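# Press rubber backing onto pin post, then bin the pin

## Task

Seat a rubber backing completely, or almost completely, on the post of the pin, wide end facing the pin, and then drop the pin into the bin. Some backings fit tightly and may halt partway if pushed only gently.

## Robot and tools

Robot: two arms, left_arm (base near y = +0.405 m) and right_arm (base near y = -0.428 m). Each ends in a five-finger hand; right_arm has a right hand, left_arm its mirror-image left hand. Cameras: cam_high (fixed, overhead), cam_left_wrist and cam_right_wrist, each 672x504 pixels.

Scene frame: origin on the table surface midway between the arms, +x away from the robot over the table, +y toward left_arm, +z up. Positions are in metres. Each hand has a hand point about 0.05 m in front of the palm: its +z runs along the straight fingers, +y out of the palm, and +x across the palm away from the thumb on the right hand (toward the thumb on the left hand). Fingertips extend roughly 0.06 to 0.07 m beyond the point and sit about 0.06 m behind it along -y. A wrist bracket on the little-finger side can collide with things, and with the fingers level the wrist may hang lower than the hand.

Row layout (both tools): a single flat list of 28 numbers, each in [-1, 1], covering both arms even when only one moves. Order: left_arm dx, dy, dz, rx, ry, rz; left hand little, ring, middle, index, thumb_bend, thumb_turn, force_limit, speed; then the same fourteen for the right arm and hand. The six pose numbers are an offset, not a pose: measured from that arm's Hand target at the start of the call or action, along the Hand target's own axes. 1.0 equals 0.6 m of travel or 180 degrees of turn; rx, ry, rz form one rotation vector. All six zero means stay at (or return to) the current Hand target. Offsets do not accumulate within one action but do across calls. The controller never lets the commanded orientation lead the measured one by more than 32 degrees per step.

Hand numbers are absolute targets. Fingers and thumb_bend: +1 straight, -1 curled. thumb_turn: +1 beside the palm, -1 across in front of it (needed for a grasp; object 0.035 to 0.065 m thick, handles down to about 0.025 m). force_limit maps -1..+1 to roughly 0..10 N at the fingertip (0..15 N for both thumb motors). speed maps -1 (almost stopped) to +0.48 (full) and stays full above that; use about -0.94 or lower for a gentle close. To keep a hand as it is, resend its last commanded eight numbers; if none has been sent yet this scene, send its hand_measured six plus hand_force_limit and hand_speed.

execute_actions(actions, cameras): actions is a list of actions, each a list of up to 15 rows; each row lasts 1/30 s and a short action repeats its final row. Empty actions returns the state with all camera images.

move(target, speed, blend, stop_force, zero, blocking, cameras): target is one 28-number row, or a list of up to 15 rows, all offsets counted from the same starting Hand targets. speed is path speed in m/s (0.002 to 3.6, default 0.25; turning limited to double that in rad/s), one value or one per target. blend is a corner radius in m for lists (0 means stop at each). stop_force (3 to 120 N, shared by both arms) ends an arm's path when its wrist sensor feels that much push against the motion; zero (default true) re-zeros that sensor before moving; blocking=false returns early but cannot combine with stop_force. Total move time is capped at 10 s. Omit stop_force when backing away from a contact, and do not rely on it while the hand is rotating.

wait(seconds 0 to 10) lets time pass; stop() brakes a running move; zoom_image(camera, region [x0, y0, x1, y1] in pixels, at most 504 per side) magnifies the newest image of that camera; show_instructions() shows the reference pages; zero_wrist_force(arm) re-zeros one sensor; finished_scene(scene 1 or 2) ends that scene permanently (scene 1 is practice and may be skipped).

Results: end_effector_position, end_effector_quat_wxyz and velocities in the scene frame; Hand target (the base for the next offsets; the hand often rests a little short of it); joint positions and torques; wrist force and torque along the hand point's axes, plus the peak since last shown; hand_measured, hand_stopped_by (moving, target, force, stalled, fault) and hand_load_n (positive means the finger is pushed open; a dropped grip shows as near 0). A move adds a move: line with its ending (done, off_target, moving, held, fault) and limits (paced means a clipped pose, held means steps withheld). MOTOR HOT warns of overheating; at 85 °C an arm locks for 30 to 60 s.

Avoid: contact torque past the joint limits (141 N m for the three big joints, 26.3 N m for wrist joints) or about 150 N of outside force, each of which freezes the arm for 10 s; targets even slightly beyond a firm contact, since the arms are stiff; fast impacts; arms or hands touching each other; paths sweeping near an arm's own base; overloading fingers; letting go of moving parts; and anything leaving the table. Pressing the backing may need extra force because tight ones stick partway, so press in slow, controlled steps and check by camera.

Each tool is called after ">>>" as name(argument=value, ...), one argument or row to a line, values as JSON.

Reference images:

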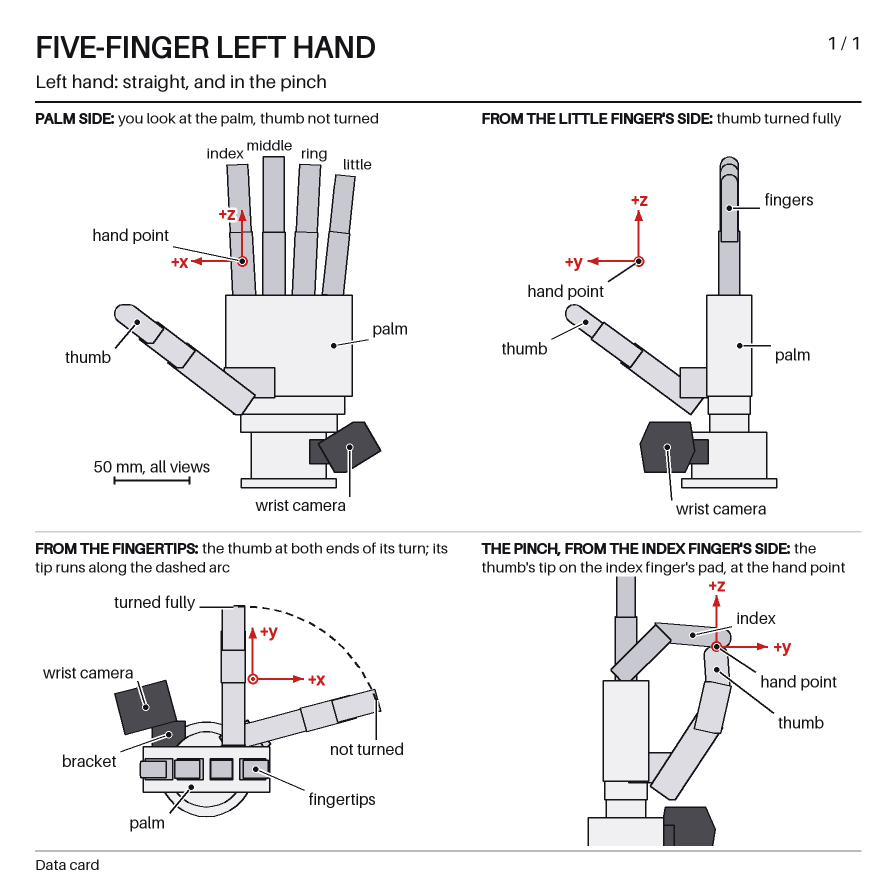

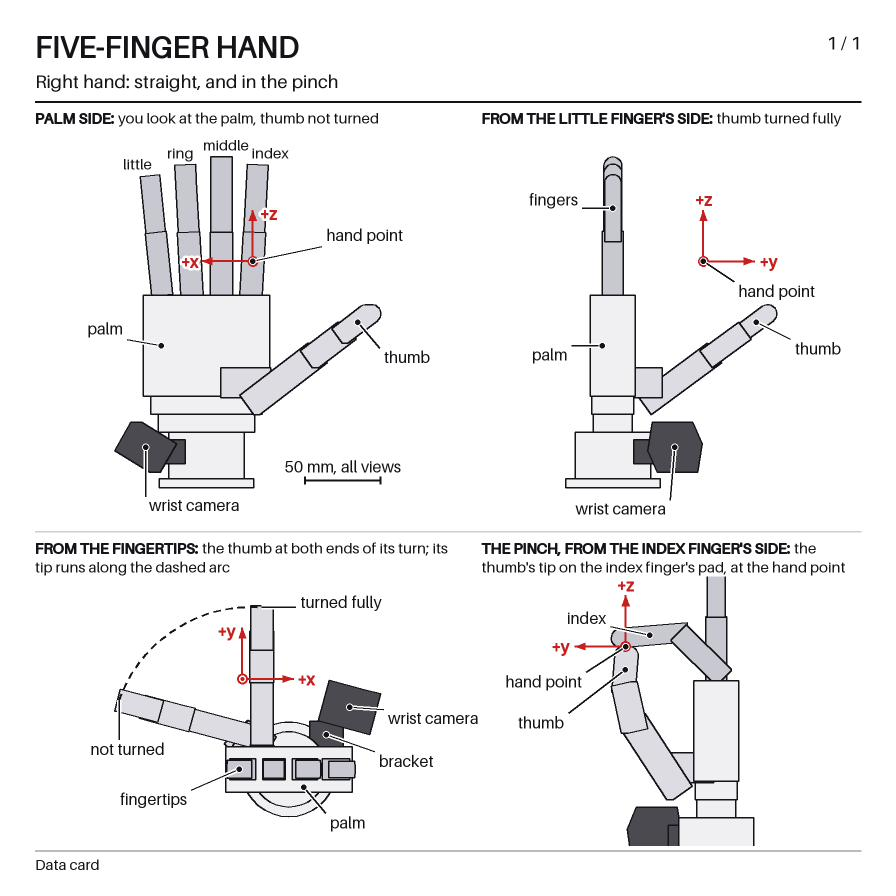

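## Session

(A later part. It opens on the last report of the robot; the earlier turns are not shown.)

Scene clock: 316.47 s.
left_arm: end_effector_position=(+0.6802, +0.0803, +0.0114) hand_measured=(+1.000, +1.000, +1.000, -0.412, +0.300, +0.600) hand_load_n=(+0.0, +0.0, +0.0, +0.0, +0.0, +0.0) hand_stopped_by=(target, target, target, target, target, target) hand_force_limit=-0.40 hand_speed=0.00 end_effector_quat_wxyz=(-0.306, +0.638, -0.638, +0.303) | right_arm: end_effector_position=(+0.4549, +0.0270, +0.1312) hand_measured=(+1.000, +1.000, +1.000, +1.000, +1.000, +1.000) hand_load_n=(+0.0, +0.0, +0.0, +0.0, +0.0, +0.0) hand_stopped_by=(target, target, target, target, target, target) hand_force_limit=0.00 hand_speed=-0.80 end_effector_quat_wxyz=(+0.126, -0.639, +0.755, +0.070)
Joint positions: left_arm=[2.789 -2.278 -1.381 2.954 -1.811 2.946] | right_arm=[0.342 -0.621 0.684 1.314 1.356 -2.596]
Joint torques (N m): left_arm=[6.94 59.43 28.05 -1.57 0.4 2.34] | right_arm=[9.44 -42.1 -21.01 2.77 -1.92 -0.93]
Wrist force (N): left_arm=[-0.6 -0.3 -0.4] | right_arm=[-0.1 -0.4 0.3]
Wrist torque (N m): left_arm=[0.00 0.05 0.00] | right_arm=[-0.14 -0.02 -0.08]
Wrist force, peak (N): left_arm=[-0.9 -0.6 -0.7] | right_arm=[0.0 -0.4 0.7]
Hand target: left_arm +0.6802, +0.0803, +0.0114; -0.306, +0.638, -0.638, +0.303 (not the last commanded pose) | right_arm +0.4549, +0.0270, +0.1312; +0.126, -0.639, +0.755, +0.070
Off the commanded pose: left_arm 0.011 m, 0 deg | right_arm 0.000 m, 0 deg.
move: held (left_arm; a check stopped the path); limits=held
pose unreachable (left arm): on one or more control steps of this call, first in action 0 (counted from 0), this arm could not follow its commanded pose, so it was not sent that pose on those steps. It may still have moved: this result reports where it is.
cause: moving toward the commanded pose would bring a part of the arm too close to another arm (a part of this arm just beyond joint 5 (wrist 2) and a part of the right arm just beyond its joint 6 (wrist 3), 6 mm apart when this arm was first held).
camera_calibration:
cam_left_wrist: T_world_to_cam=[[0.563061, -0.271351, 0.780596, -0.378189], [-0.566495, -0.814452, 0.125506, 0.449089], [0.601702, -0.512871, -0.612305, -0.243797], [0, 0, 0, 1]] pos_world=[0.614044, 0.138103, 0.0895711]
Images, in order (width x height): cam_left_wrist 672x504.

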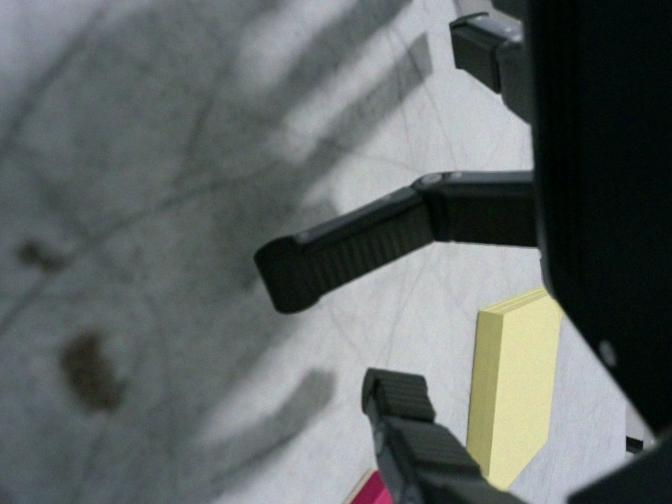

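>>> move(
  target=[
    [0,-0.0259,-0.021,0,0,0,1,1,1,-0.412,0.3,0.6,-0.4,0,0,0,0,0,0,0,1,1,1,1,1,1,0,-0.8],
    [-0.075,-0.0175,-0.0313,0,0,0,1,1,1,-0.412,0.3,0.6,-0.4,0,0,0,0,0,0,0,1,1,1,1,1,1,0,-0.8],
  ],
  speed=0.1,
)

>>> move(
  target=[0,0.0414,0.0336,0,0,0,1,1,1,-0.412,0.3,0.6,-0.4,0,0,0,0,0,0,0,1,1,1,1,1,1,0,-0.8],
  speed=0.015,
  stop_force=3,
  cameras=["cam_left_wrist"],
)

Scene clock: 319.07 s.
left_arm: end_effector_position=(+0.6722, +0.1251, +0.0316) hand_measured=(+1.000, +1.000, +1.000, -0.412, +0.300, +0.600) hand_load_n=(+0.0, -0.5, +0.0, +0.0, +0.0, +0.0) hand_stopped_by=(target, target, target, target, target, target) hand_force_limit=-0.40 hand_speed=0.00 end_effector_quat_wxyz=(-0.306, +0.638, -0.638, +0.303) | right_arm: end_effector_position=(+0.4549, +0.0270, +0.1312) hand_measured=(+1.000, +1.000, +1.000, +1.000, +1.000, +1.000) hand_load_n=(+0.0, +0.0, +0.0, +0.0, +0.0, +0.0) hand_stopped_by=(target, target, target, target, target, target) hand_force_limit=0.00 hand_speed=-0.80 end_effector_quat_wxyz=(+0.126, -0.639, +0.755, +0.070)
Joint positions: left_arm=[2.865 -2.19 -1.475 2.971 -1.753 2.996] | right_arm=[0.342 -0.621 0.684 1.314 1.356 -2.596]
Joint torques (N m): left_arm=[9.14 56.3 6.2 1.25 0.92 2.45] | right_arm=[8.66 -41.32 -22.01 2.81 -1.88 -0.96]
Wrist force (N): left_arm=[-0.8 -0.6 -0.4] | right_arm=[-0.1 -0.6 0.2]
Wrist torque (N m): left_arm=[-0.05 0.08 -0.13] | right_arm=[-0.16 -0.03 -0.07]
Wrist force, peak (N): left_arm=[-1.4 -0.5 -0.4] | right_arm=[-0.1 -0.7 0.2]
Hand target: left_arm +0.6721, +0.1252, +0.0316; -0.306, +0.638, -0.638, +0.303 | right_arm +0.4549, +0.0270, +0.1312; +0.126, -0.639, +0.755, +0.070
Off the commanded pose: left_arm 0.000 m, 0 deg | right_arm 0.000 m, 0 deg.
move: done

Scene clock: 322.13 s.
left_arm: end_effector_position=(+0.6722, +0.1253, +0.0063) hand_measured=(+1.000, +1.000, +1.000, -0.412, +0.300, +0.600) hand_load_n=(+0.0, +0.0, +0.0, -2.5, +0.0, +0.0) hand_stopped_by=(target, target, target, target, target, target) hand_force_limit=-0.40 hand_speed=0.00 end_effector_quat_wxyz=(-0.306, +0.638, -0.638, +0.303) | right_arm: end_effector_position=(+0.4549, +0.0270, +0.1312) hand_measured=(+1.000, +1.000, +1.000, +1.000, +1.000, +1.000) hand_load_n=(+0.0, +0.0, +0.0, +0.0, +0.0, +0.0) hand_stopped_by=(target, target, target, target, target, target) hand_force_limit=0.00 hand_speed=-0.80 end_effector_quat_wxyz=(+0.126, -0.639, +0.755, +0.070)
Joint positions: left_arm=[2.866 -2.221 -1.496 3.023 -1.753 2.996] | right_arm=[0.342 -0.621 0.684 1.314 1.356 -2.596]
Joint torques (N m): left_arm=[2.56 56.08 26.76 -1.37 0.48 2.51] | right_arm=[8.9 -41.29 -22.24 2.74 -1.98 -0.9]
Wrist force (N): left_arm=[-0.7 -1.6 -1.9] | right_arm=[0.1 -0.5 0.3]
Wrist torque (N m): left_arm=[-0.06 0.10 -0.14] | right_arm=[-0.16 -0.06 -0.07]
Wrist force, peak (N): left_arm=[-0.2 -11.1 -3.3] | right_arm=[0.1 -0.8 0.2]
Hand target: left_arm +0.6722, +0.1253, +0.0063; -0.306, +0.638, -0.638, +0.303 (not the last commanded pose) | right_arm +0.4549, +0.0270, +0.1312; +0.126, -0.639, +0.755, +0.070
Off the commanded pose: left_arm 0.007 m, 0 deg | right_arm 0.000 m, 0 deg.
move: contact (left_arm)
camera_calibration:
cam_left_wrist: T_world_to_cam=[[0.56314, -0.271345, 0.780542, -0.357458], [-0.566456, -0.814474, 0.125542, 0.481837], [0.601666, -0.51284, -0.612367, -0.219067], [0, 0, 0, 1]] pos_world=[0.606044, 0.183103, 0.0843711]
Images, in order (width x height): cam_left_wrist 672x504.

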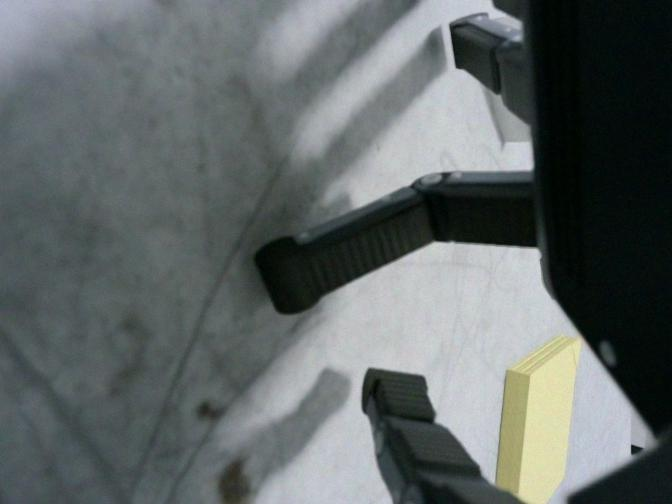

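>>> move(
  target=[
    [0,-0.0259,-0.021,0,0,0,1,1,1,-0.412,0.3,0.6,-0.4,0,0,0,0,0,0,0,1,1,1,1,1,1,0,-0.8],
    [0,-0.0259,-0.021,0,0,0,1,1,1,0.6,0.3,-0.278,-0.4,0,0,0,0,0,0,0,1,1,1,1,1,1,0,-0.8],
  ],
  speed=0.1,
)

>>> move(
  target=[0,0.0363,0.0294,0,0,0,1,1,1,0.6,0.3,-0.278,-0.4,0,0,0,0,0,0,0,1,1,1,1,1,1,0,-0.8],
  speed=0.01,
  stop_force=3,
  cameras=["cam_left_wrist"],
)

Scene clock: 324.30 s.
left_arm: end_effector_position=(+0.6722, +0.1252, +0.0263) hand_measured=(+1.000, +1.000, +1.000, +0.600, +0.300, -0.278) hand_load_n=(+0.0, +0.0, +0.0, +0.0, +0.0, +0.0) hand_stopped_by=(target, target, target, target, target, target) hand_force_limit=-0.40 hand_speed=0.00 end_effector_quat_wxyz=(-0.306, +0.638, -0.638, +0.303) | right_arm: end_effector_position=(+0.4549, +0.0270, +0.1312) hand_measured=(+1.000, +1.000, +1.000, +1.000, +1.000, +1.000) hand_load_n=(+0.0, +0.0, +0.0, +0.0, +0.0, +0.0) hand_stopped_by=(target, target, target, target, target, target) hand_force_limit=0.00 hand_speed=-0.80 end_effector_quat_wxyz=(+0.126, -0.639, +0.755, +0.070)
Joint positions: left_arm=[2.866 -2.196 -1.48 2.982 -1.753 2.996] | right_arm=[0.342 -0.621 0.684 1.314 1.356 -2.596]
Joint torques (N m): left_arm=[-9.21 56.29 26.81 -1.38 -1.32 -2.01] | right_arm=[9.22 -41.85 -21.42 2.73 -1.77 -0.8]
Wrist force (N): left_arm=[-0.8 -0.4 -0.4] | right_arm=[0.0 -0.3 0.0]
Wrist torque (N m): left_arm=[-0.02 0.09 -0.14] | right_arm=[-0.11 -0.05 -0.07]
Wrist force, peak (N): left_arm=[-0.6 -1.6 -2.0] | right_arm=[-0.1 -0.6 0.5]
Hand target: left_arm +0.6722, +0.1252, +0.0263; -0.306, +0.638, -0.638, +0.303 | right_arm +0.4549, +0.0270, +0.1312; +0.126, -0.639, +0.755, +0.070
Off the commanded pose: left_arm 0.000 m, 0 deg | right_arm 0.000 m, 0 deg.
move: done

Scene clock: 326.70 s.
left_arm: end_effector_position=(+0.6721, +0.1252, +0.0164) hand_measured=(+1.000, +1.000, +1.000, +0.600, +0.300, -0.278) hand_load_n=(+0.0, +0.0, +0.0, +0.5, +0.0, +0.0) hand_stopped_by=(target, target, target, target, target, target) hand_force_limit=-0.40 hand_speed=0.00 end_effector_quat_wxyz=(-0.306, +0.638, -0.638, +0.303) | right_arm: end_effector_position=(+0.4549, +0.0270, +0.1312) hand_measured=(+1.000, +1.000, +1.000, +1.000, +1.000, +1.000) hand_load_n=(+0.0, +0.0, +0.0, +0.0, +0.0, +0.0) hand_stopped_by=(target, target, target, target, target, target) hand_force_limit=0.00 hand_speed=-0.80 end_effector_quat_wxyz=(+0.126, -0.639, +0.755, +0.070)
Joint positions: left_arm=[2.866 -2.208 -1.488 3.002 -1.753 2.996] | right_arm=[0.342 -0.621 0.684 1.314 1.356 -2.596]
Joint torques (N m): left_arm=[4.37 54.82 26.69 -1.63 0.36 0.1] | right_arm=[9.13 -41.69 -21.32 2.68 -1.86 -1]
Wrist force (N): left_arm=[-1.1 -3.2 -3.5] | right_arm=[0.0 -0.2 0.2]
Wrist torque (N m): left_arm=[0.10 0.10 -0.14] | right_arm=[-0.10 -0.04 -0.06]
Wrist force, peak (N): left_arm=[-1.4 -7.8 -10.4] | right_arm=[0.1 -0.4 0.7]
Hand target: left_arm +0.6721, +0.1252, +0.0164; -0.306, +0.638, -0.638, +0.303 (not the last commanded pose) | right_arm +0.4549, +0.0270, +0.1312; +0.126, -0.639, +0.755, +0.070
Off the commanded pose: left_arm 0.018 m, 0 deg | right_arm 0.000 m, 0 deg.
move: contact (left_arm)
camera_calibration:
cam_left_wrist: T_world_to_cam=[[0.563143, -0.271419, 0.780514, -0.365376], [-0.566521, -0.814429, 0.125533, 0.480451], [0.601601, -0.512871, -0.612405, -0.212764], [0, 0, 0, 1]] pos_world=[0.605944, 0.183003, 0.0945711]
Images, in order (width x height): cam_left_wrist 672x504.

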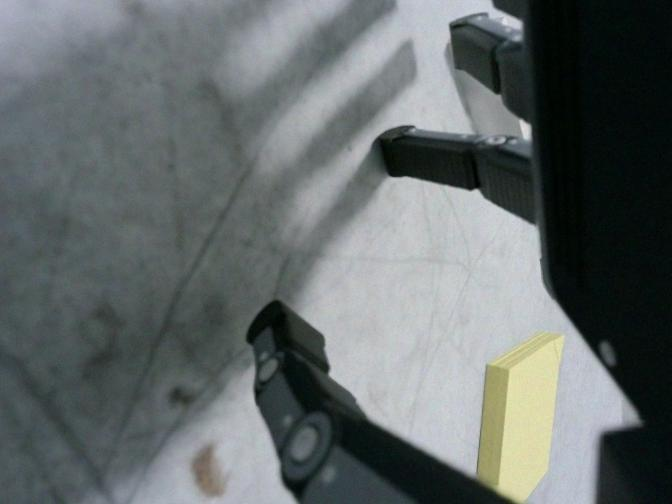

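>>> move(
  target=[
    [0,-0.0130,-0.0105,0,0,0,1,1,1,1,0.3,-0.278,-0.4,0,0,0,0,0,0,0,1,1,1,1,1,1,0,-0.8],
  ],
  speed=0.1,
)

>>> move(
  target=[0,0.0363,0.0294,0,0,0,1,1,1,1,0.3,-0.278,-0.4,0,0,0,0,0,0,0,1,1,1,1,1,1,0,-0.8],
  speed=0.01,
  stop_force=3,
  cameras=["cam_left_wrist"],
)

Scene clock: 328.13 s.
left_arm: end_effector_position=(+0.6722, +0.1252, +0.0262) hand_measured=(+1.000, +1.000, +1.000, +1.000, +0.300, -0.278) hand_load_n=(+0.0, +0.0, +0.0, +0.0, +0.0, +0.0) hand_stopped_by=(target, target, target, target, target, target) hand_force_limit=-0.40 hand_speed=0.00 end_effector_quat_wxyz=(-0.306, +0.638, -0.638, +0.303) | right_arm: end_effector_position=(+0.4549, +0.0270, +0.1312) hand_measured=(+1.000, +1.000, +1.000, +1.000, +1.000, +1.000) hand_load_n=(+0.0, +0.0, +0.0, +0.0, +0.0, +0.0) hand_stopped_by=(target, target, target, target, target, target) hand_force_limit=0.00 hand_speed=-0.80 end_effector_quat_wxyz=(+0.126, -0.639, +0.755, +0.070)
Joint positions: left_arm=[2.866 -2.196 -1.48 2.982 -1.753 2.996] | right_arm=[0.342 -0.621 0.684 1.314 1.356 -2.596]
Joint torques (N m): left_arm=[-5.14 56.62 27.67 -1.7 -1.67 -1.04] | right_arm=[8.81 -42.88 -22.02 2.73 -1.94 -0.99]
Wrist force (N): left_arm=[-0.6 -0.2 -0.2] | right_arm=[0.1 -0.4 0.2]
Wrist torque (N m): left_arm=[0.00 0.08 -0.14] | right_arm=[-0.14 -0.06 -0.07]
Wrist force, peak (N): left_arm=[-1.2 -3.2 -3.7] | right_arm=[0.0 -0.9 0.3]
Hand target: left_arm +0.6722, +0.1252, +0.0265; -0.306, +0.638, -0.638, +0.303 | right_arm +0.4549, +0.0270, +0.1312; +0.126, -0.639, +0.755, +0.070
Off the commanded pose: left_arm 0.000 m, 0 deg | right_arm 0.000 m, 0 deg.
move: done

Scene clock: 331.07 s.
left_arm: end_effector_position=(+0.6721, +0.1252, +0.0104) hand_measured=(+1.000, +1.000, +1.000, +1.000, +0.300, -0.278) hand_load_n=(+0.0, +0.0, +0.0, +0.0, -1.0, +0.5) hand_stopped_by=(target, target, target, target, target, target) hand_force_limit=-0.40 hand_speed=0.00 end_effector_quat_wxyz=(-0.306, +0.638, -0.638, +0.303) | right_arm: end_effector_position=(+0.4549, +0.0270, +0.1312) hand_measured=(+1.000, +1.000, +1.000, +1.000, +1.000, +1.000) hand_load_n=(+0.0, +0.0, +0.0, +0.0, +0.0, +0.0) hand_stopped_by=(target, target, target, target, target, target) hand_force_limit=0.00 hand_speed=-0.80 end_effector_quat_wxyz=(+0.126, -0.639, +0.755, +0.070)
Joint positions: left_arm=[2.866 -2.216 -1.493 3.015 -1.753 2.996] | right_arm=[0.342 -0.621 0.684 1.314 1.356 -2.596]
Joint torques (N m): left_arm=[3.9 54.39 26.05 -1.66 0.41 0.93] | right_arm=[8.92 -42.35 -22.22 2.87 -1.88 -0.83]
Wrist force (N): left_arm=[-1.0 -2.9 -3.1] | right_arm=[0.2 -0.2 0.3]
Wrist torque (N m): left_arm=[-0.13 0.12 -0.15] | right_arm=[-0.12 -0.07 -0.05]
Wrist force, peak (N): left_arm=[-1.6 -5.4 -5.7] | right_arm=[0.0 -0.7 0.5]
Hand target: left_arm +0.6721, +0.1252, +0.0104; -0.306, +0.638, -0.638, +0.303 (not the last commanded pose) | right_arm +0.4549, +0.0270, +0.1312; +0.126, -0.639, +0.755, +0.070
Off the commanded pose: left_arm 0.012 m, 0 deg | right_arm 0.000 m, 0 deg.
move: contact (left_arm)
camera_calibration:
cam_left_wrist: T_world_to_cam=[[0.563079, -0.271365, 0.780578, -0.36067], [-0.566578, -0.814381, 0.125591, 0.481225], [0.601607, -0.512976, -0.612311, -0.216431], [0, 0, 0, 1]] pos_world=[0.605944, 0.183003, 0.088571]
Images, in order (width x height): cam_left_wrist 672x504.

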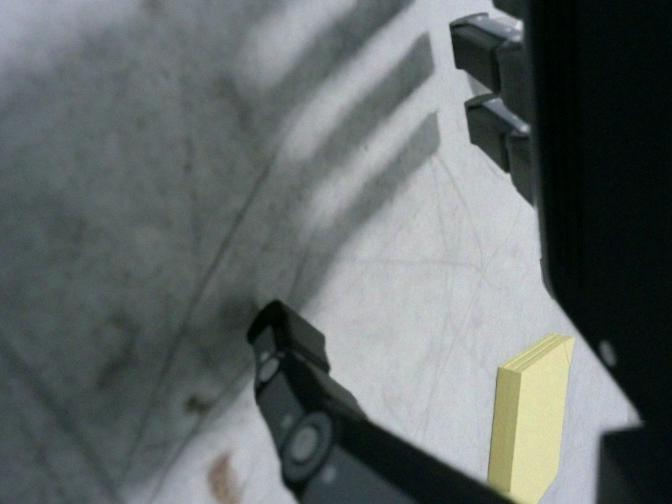

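>>> move(
  target=[
    [0,-0.0130,-0.0105,0,0,0,1,1,1,1,0.3,-0.05,-0.4,0,0,0,0,0,0,0,1,1,1,1,1,1,0,-0.8],
  ],
  speed=0.1,
)

>>> move(
  target=[0,0.0363,0.0294,0,0,0,1,1,1,1,0.3,-0.05,-0.4,0,0,0,0,0,0,0,1,1,1,1,1,1,0,-0.8],
  speed=0.01,
  stop_force=3,
  cameras=["cam_left_wrist"],
)

>>> zoom_image(
  camera="cam_left_wrist",
  region=[220, 260, 380, 420],
)

Scene clock: 333.73 s.
left_arm: end_effector_position=(+0.6722, +0.1252, +0.0203) hand_measured=(+1.000, +1.000, +1.000, +1.000, +0.300, -0.050) hand_load_n=(+0.0, +0.0, +0.0, -0.5, +0.0, +0.0) hand_stopped_by=(target, target, target, target, target, target) hand_force_limit=-0.40 hand_speed=0.00 end_effector_quat_wxyz=(-0.306, +0.638, -0.638, +0.303) | right_arm: end_effector_position=(+0.4549, +0.0270, +0.1312) hand_measured=(+1.000, +1.000, +1.000, +1.000, +1.000, +1.000) hand_load_n=(+0.0, +0.0, +0.0, +0.0, +0.0, +0.0) hand_stopped_by=(target, target, target, target, target, target) hand_force_limit=0.00 hand_speed=-0.80 end_effector_quat_wxyz=(+0.126, -0.639, +0.755, +0.070)
Joint positions: left_arm=[2.866 -2.204 -1.485 2.995 -1.753 2.996] | right_arm=[0.342 -0.621 0.684 1.314 1.356 -2.596]
Joint torques (N m): left_arm=[-4.82 57.91 27.16 -1.42 -1.74 -0.4] | right_arm=[8.07 -42.48 -21.27 2.66 -1.89 -0.79]
Wrist force (N): left_arm=[-0.8 -0.3 -0.5] | right_arm=[-0.1 -0.4 0.2]
Wrist torque (N m): left_arm=[-0.01 0.09 -0.14] | right_arm=[-0.14 -0.03 -0.07]
Wrist force, peak (N): left_arm=[-1.3 -3.1 -3.5] | right_arm=[-0.1 -0.7 0.3]
Hand target: left_arm +0.6722, +0.1252, +0.0205; -0.306, +0.638, -0.638, +0.303 | right_arm +0.4549, +0.0270, +0.1312; +0.126, -0.639, +0.755, +0.070
Off the commanded pose: left_arm 0.000 m, 0 deg | right_arm 0.000 m, 0 deg.
move: done

Scene clock: 336.30 s.
left_arm: end_effector_position=(+0.6722, +0.1252, +0.0081) hand_measured=(+1.000, +1.000, +1.000, +1.000, +0.300, -0.050) hand_load_n=(+0.0, +0.0, +0.0, +0.0, -1.0, +1.0) hand_stopped_by=(target, target, target, target, target, target) hand_force_limit=-0.40 hand_speed=0.00 end_effector_quat_wxyz=(-0.306, +0.638, -0.638, +0.303) | right_arm: end_effector_position=(+0.4549, +0.0270, +0.1312) hand_measured=(+1.000, +1.000, +1.000, +1.000, +1.000, +1.000) hand_load_n=(+0.0, +0.0, +0.0, +0.0, +0.0, +0.0) hand_stopped_by=(target, target, target, target, target, target) hand_force_limit=0.00 hand_speed=-0.80 end_effector_quat_wxyz=(+0.126, -0.639, +0.755, +0.070)
Joint positions: left_arm=[2.866 -2.219 -1.495 3.019 -1.753 2.996] | right_arm=[0.342 -0.621 0.684 1.314 1.356 -2.596]
Joint torques (N m): left_arm=[-2.4 55.11 26.14 -1.72 -0.6 -1.59] | right_arm=[8.71 -41.38 -21.27 2.75 -1.95 -1.04]
Wrist force (N): left_arm=[-0.9 -2.9 -2.5] | right_arm=[0.1 -0.5 0.5]
Wrist torque (N m): left_arm=[-0.13 0.14 -0.17] | right_arm=[-0.16 -0.07 -0.07]
Wrist force, peak (N): left_arm=[-1.3 -5.2 -4.8] | right_arm=[0.1 -0.5 0.6]
Hand target: left_arm +0.6722, +0.1252, +0.0081; -0.306, +0.638, -0.638, +0.303 (not the last commanded pose) | right_arm +0.4549, +0.0270, +0.1312; +0.126, -0.639, +0.755, +0.070
Off the commanded pose: left_arm 0.016 m, 0 deg | right_arm 0.000 m, 0 deg.
move: contact (left_arm)
camera_calibration:
cam_left_wrist: T_world_to_cam=[[0.563079, -0.271365, 0.780578, -0.358853], [-0.566578, -0.814381, 0.125591, 0.481583], [0.601607, -0.512976, -0.612311, -0.217961], [0, 0, 0, 1]] pos_world=[0.606044, 0.183003, 0.086171]
Images, in order (width x height): cam_left_wrist 672x504.

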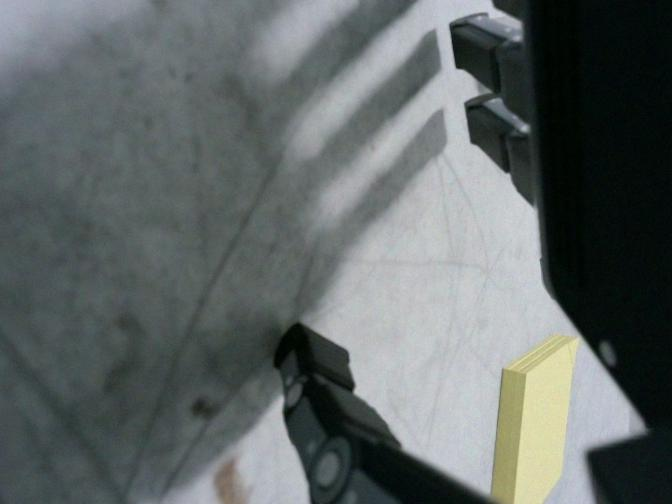

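Scaled by 3.150 from the camera's 672x504 image, which has a finer 960x720 frame.

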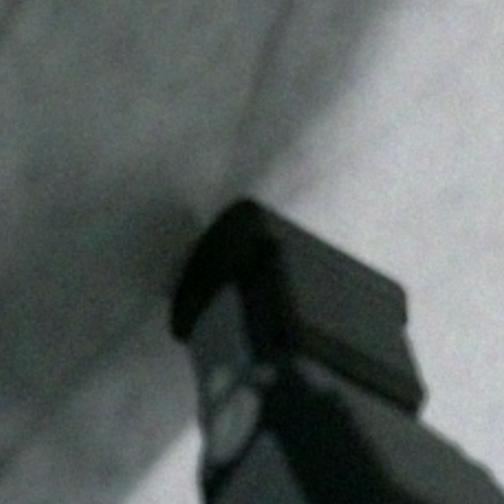

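>>> move(
  target=[
    [0,-0.1191,-0.0964,0,0,0,1,1,1,1,0.3,0.1,-0.4,0,0,0,0,0,0,0,1,1,1,1,1,1,0,-0.8],
    [-0.1083,0.0811,-0.3438,0,0,0,1,1,1,-0.39,0.3,0.1,-0.4,-0.3,0,0,0,0,0,0,1,1,1,1,1,1,0,-0.8],
    [-0.1083,0.1523,-0.2861,0,0,0,1,1,1,-0.39,0.3,0.1,-0.4,-0.3,0,0,0,0,0,0,1,1,1,1,1,1,0,-0.8],
  ],
  speed=0.2,
  cameras=["cam_left_wrist","cam_right_wrist"],
)

>>> zoom_image(
  camera="cam_left_wrist",
  region=[150, 200, 350, 400],
)

Scene clock: 343.07 s.
left_arm: end_effector_position=(+0.4812, +0.1899, +0.0454) hand_measured=(+1.000, +1.000, +1.000, -0.390, +0.300, +0.100) hand_load_n=(+0.0, +0.0, +0.0, +0.0, +0.0, +0.0) hand_stopped_by=(target, target, target, target, target, target) hand_force_limit=-0.40 hand_speed=-0.30 end_effector_quat_wxyz=(-0.306, +0.638, -0.638, +0.303) | right_arm: end_effector_position=(+0.4549, +0.0270, +0.1312) hand_measured=(+1.000, +1.000, +1.000, +1.000, +1.000, +1.000) hand_load_n=(+0.0, +0.0, +0.0, +0.0, +0.0, +0.0) hand_stopped_by=(target, target, target, target, target, target) hand_force_limit=0.00 hand_speed=-0.80 end_effector_quat_wxyz=(+0.126, -0.639, +0.755, +0.070)
Joint positions: left_arm=[2.926 -1.756 -2.088 3.156 -1.706 3.035] | right_arm=[0.342 -0.621 0.684 1.314 1.356 -2.596]
Joint torques (N m): left_arm=[-9.25 9.79 4.52 1.21 -1.15 -0.79] | right_arm=[8.93 -42.09 -21.45 2.61 -1.77 -0.93]
Wrist force (N): left_arm=[-0.7 -0.5 -0.2] | right_arm=[0.1 -0.4 0.3]
Wrist torque (N m): left_arm=[-0.04 0.08 -0.13] | right_arm=[-0.13 -0.06 -0.06]
Wrist force, peak (N): left_arm=[-1.3 -3.1 -2.8] | right_arm=[0.2 -0.4 0.6]
Hand target: left_arm +0.4812, +0.1899, +0.0453; -0.306, +0.638, -0.638, +0.303 | right_arm +0.4549, +0.0270, +0.1312; +0.126, -0.639, +0.755, +0.070
Off the commanded pose: left_arm 0.000 m, 0 deg | right_arm 0.000 m, 0 deg.
move: done
camera_calibration:
cam_left_wrist: T_world_to_cam=[[0.563079, -0.271474, 0.780541, -0.262832], [-0.566618, -0.814364, 0.125518, 0.421394], [0.60157, -0.512945, -0.612373, -0.0470094], [0, 0, 0, 1]] pos_world=[0.415044, 0.247703, 0.123471]
cam_right_wrist: T_world_to_cam=[[-0.991478, -0.0226633, -0.12829, 0.472609], [-0.111196, 0.660305, 0.74272, -0.0645251], [0.0678779, 0.750655, -0.657198, 0.149734], [0, 0, 0, 1]] pos_world=[0.451243, -0.0590819, 0.20696]
Images, in order (width x height): cam_left_wrist 672x504, cam_right_wrist 672x504.

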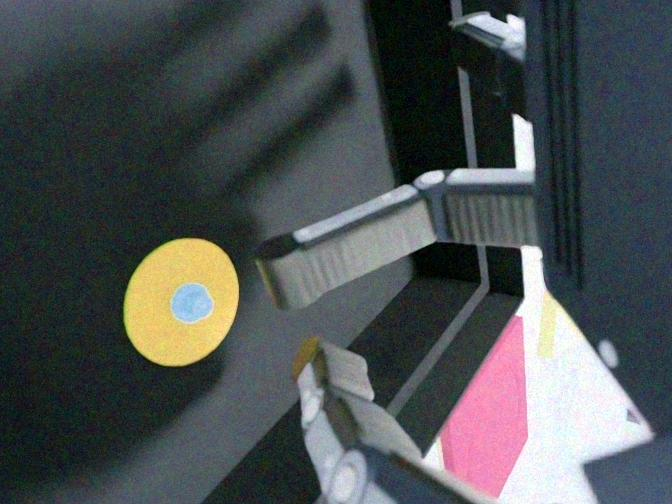

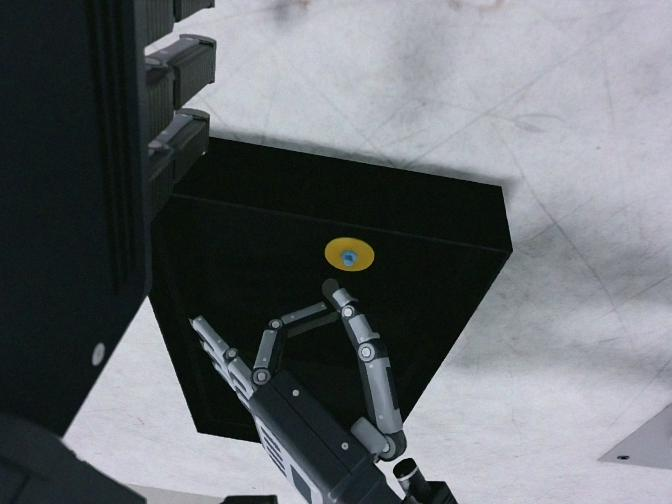

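Scaled by 2.520 from the camera's 672x504 image, which has a finer 960x720 frame.

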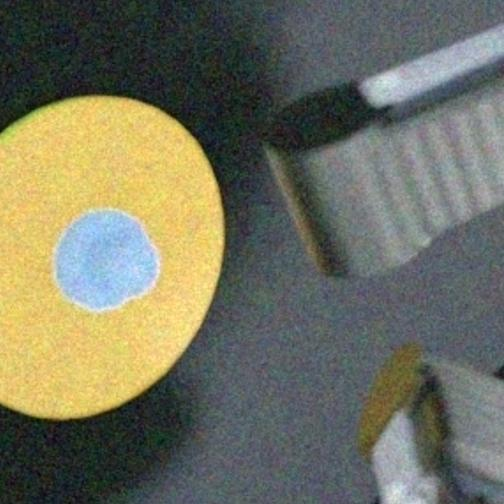

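>>> move(
  target=[
    [-0.002,0.0261,0.0136,0,0,0,1,1,1,-0.39,0.3,0.1,-0.4,-0.3,0,0,0,0,0,0,1,1,1,1,1,1,0,-0.8],
    [-0.002,0.0371,0.0225,0,0,0,1,1,1,-0.39,0.3,0.1,-0.4,-0.3,0,0,0,0,0,0,1,1,1,1,1,1,0,-0.8],
  ],
  speed=0.03,
  stop_force=3,
  cameras=["cam_left_wrist","cam_right_wrist"],
)

>>> zoom_image(
  camera="cam_left_wrist",
  region=[200, 250, 360, 410],
)

>>> zoom_image(
  camera="cam_right_wrist",
  region=[290, 220, 410, 310],
)

Scene clock: 346.40 s.
left_arm: end_effector_position=(+0.4777, +0.1912, +0.0195) hand_measured=(+1.000, +1.000, +1.000, -0.390, +0.300, +0.100) hand_load_n=(+0.0, +0.0, +0.0, +0.0, +0.0, +0.0) hand_stopped_by=(target, target, target, target, target, target) hand_force_limit=-0.40 hand_speed=-0.30 end_effector_quat_wxyz=(-0.306, +0.638, -0.638, +0.303) | right_arm: end_effector_position=(+0.4549, +0.0270, +0.1312) hand_measured=(+1.000, +1.000, +1.000, +1.000, +1.000, +1.000) hand_load_n=(+0.0, +0.0, +0.0, +0.0, +0.0, +0.0) hand_stopped_by=(target, target, target, target, target, target) hand_force_limit=0.00 hand_speed=-0.80 end_effector_quat_wxyz=(+0.126, -0.639, +0.755, +0.070)
Joint positions: left_arm=[2.928 -1.796 -2.126 3.234 -1.705 3.036] | right_arm=[0.342 -0.621 0.684 1.314 1.356 -2.596]
Joint torques (N m): left_arm=[8.89 10.42 2.91 1.17 0.88 2.57] | right_arm=[9.11 -42.7 -21.19 2.62 -1.86 -0.75]
Wrist force (N): left_arm=[-0.7 -0.6 -0.8] | right_arm=[-0.1 -0.6 0.2]
Wrist torque (N m): left_arm=[-0.03 0.07 -0.14] | right_arm=[-0.16 -0.03 -0.08]
Wrist force, peak (N): left_arm=[-1.2 -0.3 -0.5] | right_arm=[0.3 -0.7 0.4]
Hand target: left_arm +0.4777, +0.1912, +0.0195; -0.306, +0.638, -0.638, +0.303 | right_arm +0.4549, +0.0270, +0.1312; +0.126, -0.639, +0.755, +0.070
Off the commanded pose: left_arm 0.000 m, 0 deg | right_arm 0.000 m, 0 deg.
move: done
camera_calibration:
cam_left_wrist: T_world_to_cam=[[0.563079, -0.271365, 0.780578, -0.240323], [-0.566578, -0.814381, 0.125591, 0.423701], [0.601607, -0.512976, -0.612311, -0.0601113], [0, 0, 0, 1]] pos_world=[0.411544, 0.249003, 0.097571]
cam_right_wrist: T_world_to_cam=[[-0.991478, -0.0226633, -0.12829, 0.472609], [-0.111196, 0.660305, 0.74272, -0.0645251], [0.0678779, 0.750655, -0.657198, 0.149734], [0, 0, 0, 1]] pos_world=[0.451243, -0.0590819, 0.20696]
Images, in order (width x height): cam_left_wrist 672x504, cam_right_wrist 672x504.

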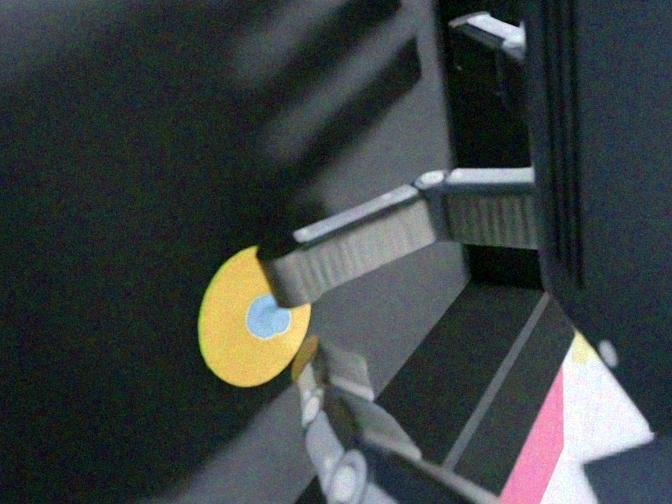

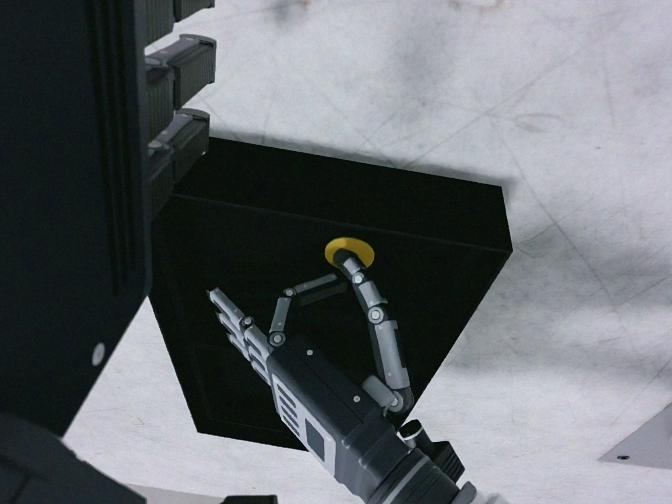

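Scaled by 3.150 from the camera's 672x504 image, which has a finer 960x720 frame.

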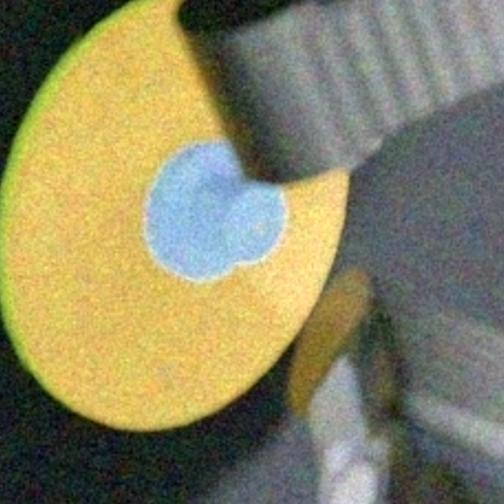

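Scaled by 4.200 from the camera's 672x504 image, which has a finer 960x720 frame.

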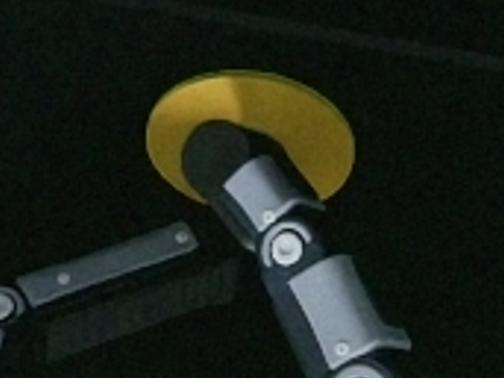

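>>> move(
  target=[-0.005,0.0042,-0.0052,0,0,0,1,1,1,-0.39,0.3,0.1,-0.4,-0.3,0,0,0,0,0,0,1,1,1,1,1,1,0,-0.8],
  speed=0.02,
  stop_force=3,
  cameras=["cam_left_wrist","cam_right_wrist"],
)

>>> zoom_image(
  camera="cam_left_wrist",
  region=[200, 250, 360, 410],
)

>>> zoom_image(
  camera="cam_right_wrist",
  region=[290, 220, 410, 310],
)

Scene clock: 349.83 s.
left_arm: end_effector_position=(+0.4737, +0.1942, +0.0195) hand_measured=(+1.000, +1.000, +1.000, -0.390, +0.300, +0.100) hand_load_n=(+0.0, +0.0, +0.0, +0.0, +0.0, +0.0) hand_stopped_by=(target, target, target, target, target, target) hand_force_limit=-0.40 hand_speed=-0.30 end_effector_quat_wxyz=(-0.306, +0.638, -0.638, +0.303) | right_arm: end_effector_position=(+0.4549, +0.0270, +0.1312) hand_measured=(+1.000, +1.000, +1.000, +1.000, +1.000, +1.000) hand_load_n=(+0.0, +0.0, +0.0, +0.0, +0.0, +0.0) hand_stopped_by=(target, target, target, target, target, target) hand_force_limit=0.00 hand_speed=-0.80 end_effector_quat_wxyz=(+0.126, -0.639, +0.755, +0.070)
Joint positions: left_arm=[2.935 -1.785 -2.14 3.238 -1.699 3.041] | right_arm=[0.342 -0.621 0.684 1.314 1.356 -2.596]
Joint torques (N m): left_arm=[9.11 37.08 3.28 1.23 0.88 2.58] | right_arm=[8.39 -41.16 -20.52 2.65 -1.8 -0.99]
Wrist force (N): left_arm=[-0.7 -0.4 -0.4] | right_arm=[0.0 -0.4 0.5]
Wrist torque (N m): left_arm=[-0.02 0.09 -0.13] | right_arm=[-0.15 -0.05 -0.08]
Wrist force, peak (N): left_arm=[-0.9 -0.8 -0.5] | right_arm=[-0.1 -0.8 0.4]
Hand target: left_arm +0.4737, +0.1942, +0.0195; -0.306, +0.638, -0.638, +0.303 | right_arm +0.4549, +0.0270, +0.1312; +0.126, -0.639, +0.755, +0.070
Off the commanded pose: left_arm 0.000 m, 0 deg | right_arm 0.000 m, 0 deg.
move: done
camera_calibration:
cam_left_wrist: T_world_to_cam=[[0.563079, -0.271365, 0.780578, -0.237256], [-0.566578, -0.814381, 0.125591, 0.423878], [0.601607, -0.512976, -0.612311, -0.0561659], [0, 0, 0, 1]] pos_world=[0.407544, 0.252003, 0.097571]
cam_right_wrist: T_world_to_cam=[[-0.991478, -0.0226633, -0.12829, 0.472609], [-0.111196, 0.660305, 0.74272, -0.0645251], [0.0678779, 0.750655, -0.657198, 0.149734], [0, 0, 0, 1]] pos_world=[0.451243, -0.0590819, 0.20696]
Images, in order (width x height): cam_left_wrist 672x504, cam_right_wrist 672x504.

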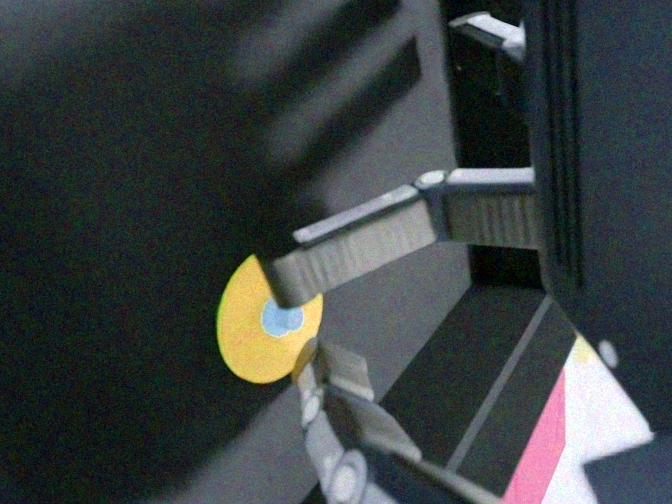

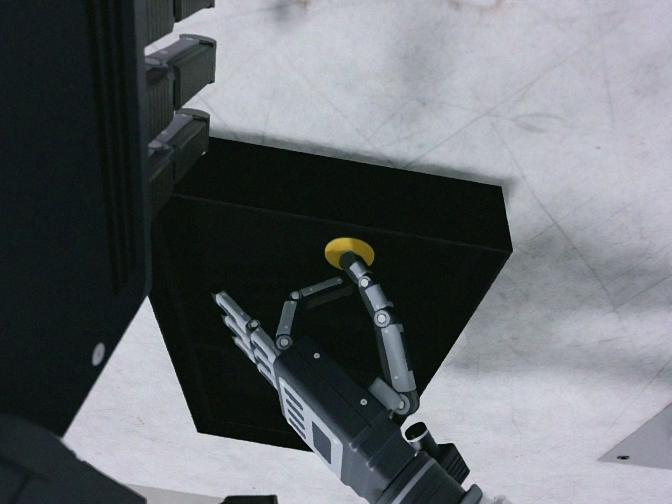

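Scaled by 3.150 from the camera's 672x504 image, which has a finer 960x720 frame.

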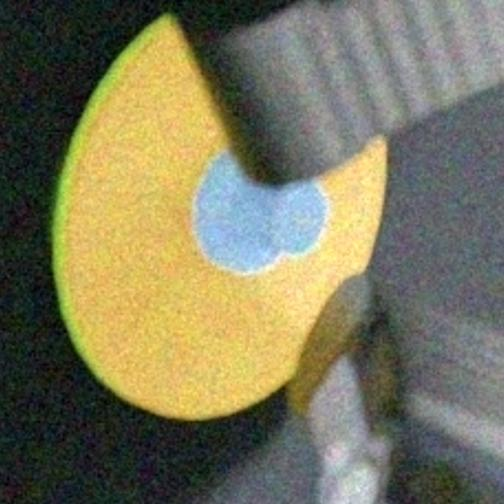

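Scaled by 4.200 from the camera's 672x504 image, which has a finer 960x720 frame.

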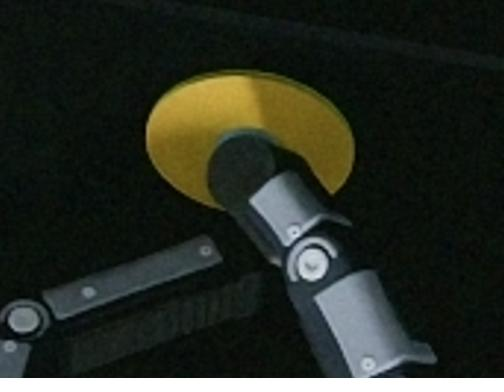

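>>> move(
  target=[0,0,0,0,0,0,1,1,1,-0.39,0.3,-0.4,-0.3,-0.9,0,0,0,0,0,0,1,1,1,1,1,1,0,-0.8],
  speed=0.02,
  cameras=["cam_left_wrist","cam_right_wrist"],
)

>>> zoom_image(
  camera="cam_left_wrist",
  region=[200, 250, 360, 410],
)

>>> zoom_image(
  camera="cam_right_wrist",
  region=[290, 220, 410, 310],
)

Scene clock: 352.57 s.
left_arm: end_effector_position=(+0.4737, +0.1942, +0.0195) hand_measured=(+1.000, +1.000, +1.000, -0.390, +0.300, -0.296) hand_load_n=(+0.0, +0.0, +0.0, +0.0, +0.5, +5.5) hand_stopped_by=(target, target, target, target, target, force) hand_force_limit=-0.30 hand_speed=-0.90 end_effector_quat_wxyz=(-0.306, +0.638, -0.638, +0.303) | right_arm: end_effector_position=(+0.4549, +0.0270, +0.1312) hand_measured=(+1.000, +1.000, +1.000, +1.000, +1.000, +1.000) hand_load_n=(+0.0, +0.0, +0.0, +0.0, +0.0, +0.0) hand_stopped_by=(target, target, target, target, target, target) hand_force_limit=0.00 hand_speed=-0.80 end_effector_quat_wxyz=(+0.126, -0.639, +0.755, +0.070)
Joint positions: left_arm=[2.935 -1.785 -2.14 3.238 -1.699 3.041] | right_arm=[0.342 -0.621 0.684 1.314 1.356 -2.596]
Joint torques (N m): left_arm=[8.87 37.43 2.89 0.96 0.64 2.45] | right_arm=[9.19 -41.69 -19.95 2.6 -1.82 -0.83]
Wrist force (N): left_arm=[-0.8 -0.3 -0.4] | right_arm=[-0.1 -0.5 0.2]
Wrist torque (N m): left_arm=[0.00 0.10 -0.15] | right_arm=[-0.15 -0.03 -0.08]
Wrist force, peak (N): left_arm=[-1.1 -0.6 -0.6] | right_arm=[0.2 -0.5 0.7]
Hand target: left_arm +0.4737, +0.1942, +0.0195; -0.306, +0.638, -0.638, +0.303 | right_arm +0.4549, +0.0270, +0.1312; +0.126, -0.639, +0.755, +0.070
Off the commanded pose: left_arm 0.000 m, 0 deg | right_arm 0.000 m, 0 deg.
move: done
camera_calibration:
cam_left_wrist: T_world_to_cam=[[0.563079, -0.271365, 0.780578, -0.237256], [-0.566578, -0.814381, 0.125591, 0.423878], [0.601607, -0.512976, -0.612311, -0.0561659], [0, 0, 0, 1]] pos_world=[0.407544, 0.252003, 0.097571]
cam_right_wrist: T_world_to_cam=[[-0.991478, -0.0226633, -0.12829, 0.472609], [-0.111196, 0.660305, 0.74272, -0.0645251], [0.0678779, 0.750655, -0.657198, 0.149734], [0, 0, 0, 1]] pos_world=[0.451243, -0.0590819, 0.20696]
Images, in order (width x height): cam_left_wrist 672x504, cam_right_wrist 672x504.

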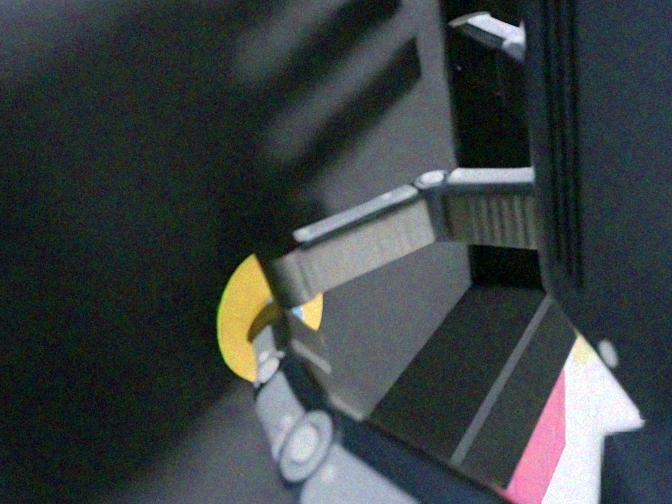

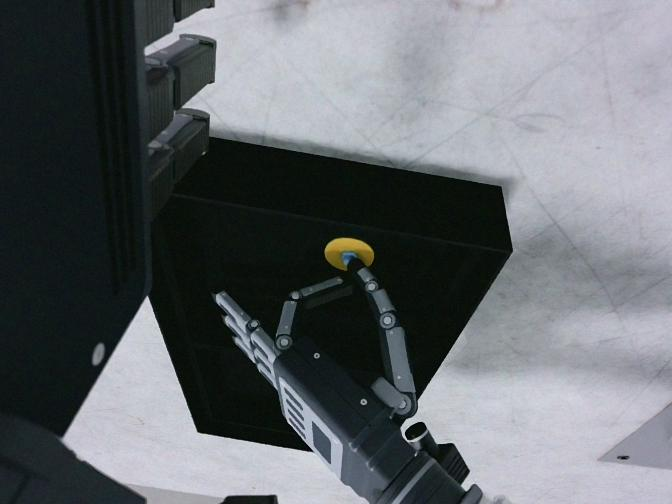

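Scaled by 3.150 from the camera's 672x504 image, which has a finer 960x720 frame.

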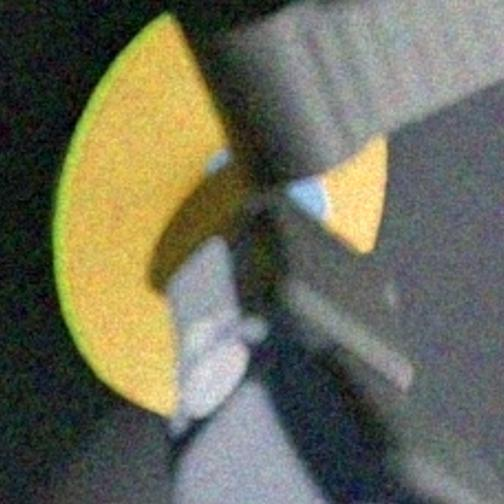

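Scaled by 4.200 from the camera's 672x504 image, which has a finer 960x720 frame.

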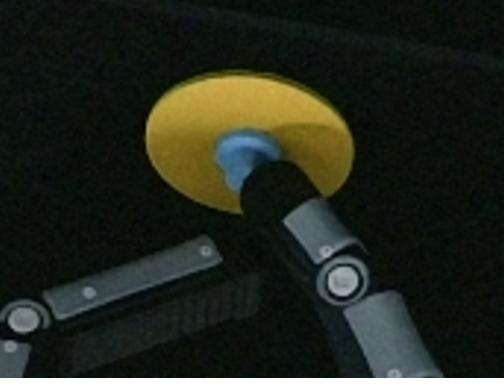

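>>> move(
  target=[0,0.01036,0.00839,0,0,0,1,1,1,-0.39,0.3,-0.4,-0.3,-0.9,0,0,0,0,0,0,1,1,1,1,1,1,0,-0.8],
  speed=0.01,
  stop_force=3,
  cameras=["cam_left_wrist","cam_right_wrist"],
)

>>> zoom_image(
  camera="cam_right_wrist",
  region=[290, 220, 410, 310],
)

Scene clock: 355.70 s.
left_arm: end_effector_position=(+0.4737, +0.1942, +0.0184) hand_measured=(+1.000, +1.000, +1.000, -0.390, +0.300, -0.296) hand_load_n=(+0.0, -0.5, +0.0, -0.5, +0.5, +5.5) hand_stopped_by=(target, target, target, target, target, force) hand_force_limit=-0.30 hand_speed=-0.90 end_effector_quat_wxyz=(-0.306, +0.638, -0.638, +0.303) | right_arm: end_effector_position=(+0.4549, +0.0270, +0.1312) hand_measured=(+1.000, +1.000, +1.000, +1.000, +1.000, +1.000) hand_load_n=(+0.0, +0.0, +0.0, +0.0, +0.0, +0.0) hand_stopped_by=(target, target, target, target, target, target) hand_force_limit=0.00 hand_speed=-0.80 end_effector_quat_wxyz=(+0.126, -0.639, +0.755, +0.070)
Joint positions: left_arm=[2.935 -1.787 -2.141 3.242 -1.699 3.041] | right_arm=[0.342 -0.621 0.684 1.314 1.356 -2.596]
Joint torques (N m): left_arm=[7.23 37.21 24.45 -1.58 0.75 2.4] | right_arm=[8.99 -41.35 -20.01 2.53 -1.74 -0.96]
Wrist force (N): left_arm=[-1.1 -0.9 -1.3] | right_arm=[0.1 -0.3 0.5]
Wrist torque (N m): left_arm=[-0.05 0.15 -0.16] | right_arm=[-0.14 -0.07 -0.06]
Wrist force, peak (N): left_arm=[-1.0 -2.3 -3.7] | right_arm=[-0.1 -0.5 0.6]
Hand target: left_arm +0.4737, +0.1942, +0.0184; -0.306, +0.638, -0.638, +0.303 (not the last commanded pose) | right_arm +0.4549, +0.0270, +0.1312; +0.126, -0.639, +0.755, +0.070
Off the commanded pose: left_arm 0.007 m, 0 deg | right_arm 0.000 m, 0 deg.
move: contact (left_arm)
camera_calibration:
cam_left_wrist: T_world_to_cam=[[0.56292, -0.271332, 0.780705, -0.236353], [-0.566562, -0.814411, 0.125468, 0.424029], [0.601771, -0.512946, -0.612174, -0.0569268], [0, 0, 0, 1]] pos_world=[0.407543, 0.252003, 0.0964711]
cam_right_wrist: T_world_to_cam=[[-0.991478, -0.0226633, -0.12829, 0.472609], [-0.111196, 0.660305, 0.74272, -0.0645251], [0.0678779, 0.750655, -0.657198, 0.149734], [0, 0, 0, 1]] pos_world=[0.451243, -0.0590819, 0.20696]
Images, in order (width x height): cam_left_wrist 672x504, cam_right_wrist 672x504.

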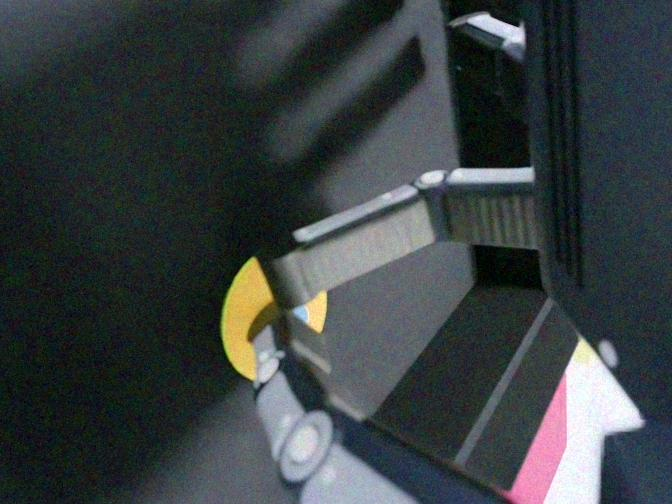

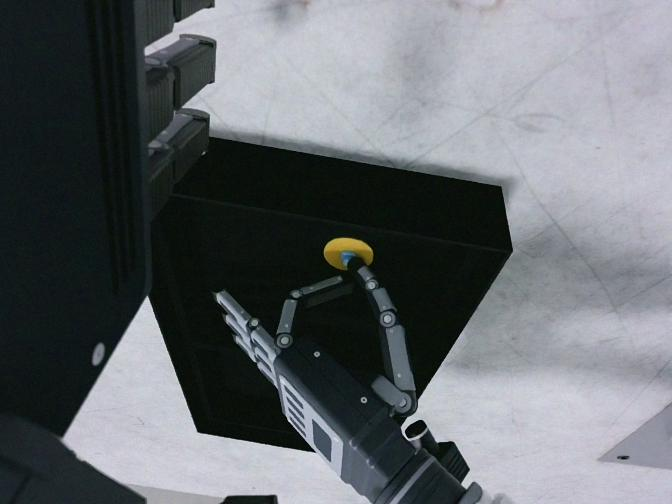

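Scaled by 4.200 from the camera's 672x504 image, which has a finer 960x720 frame.

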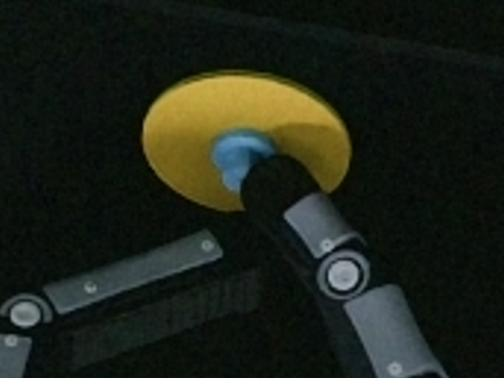

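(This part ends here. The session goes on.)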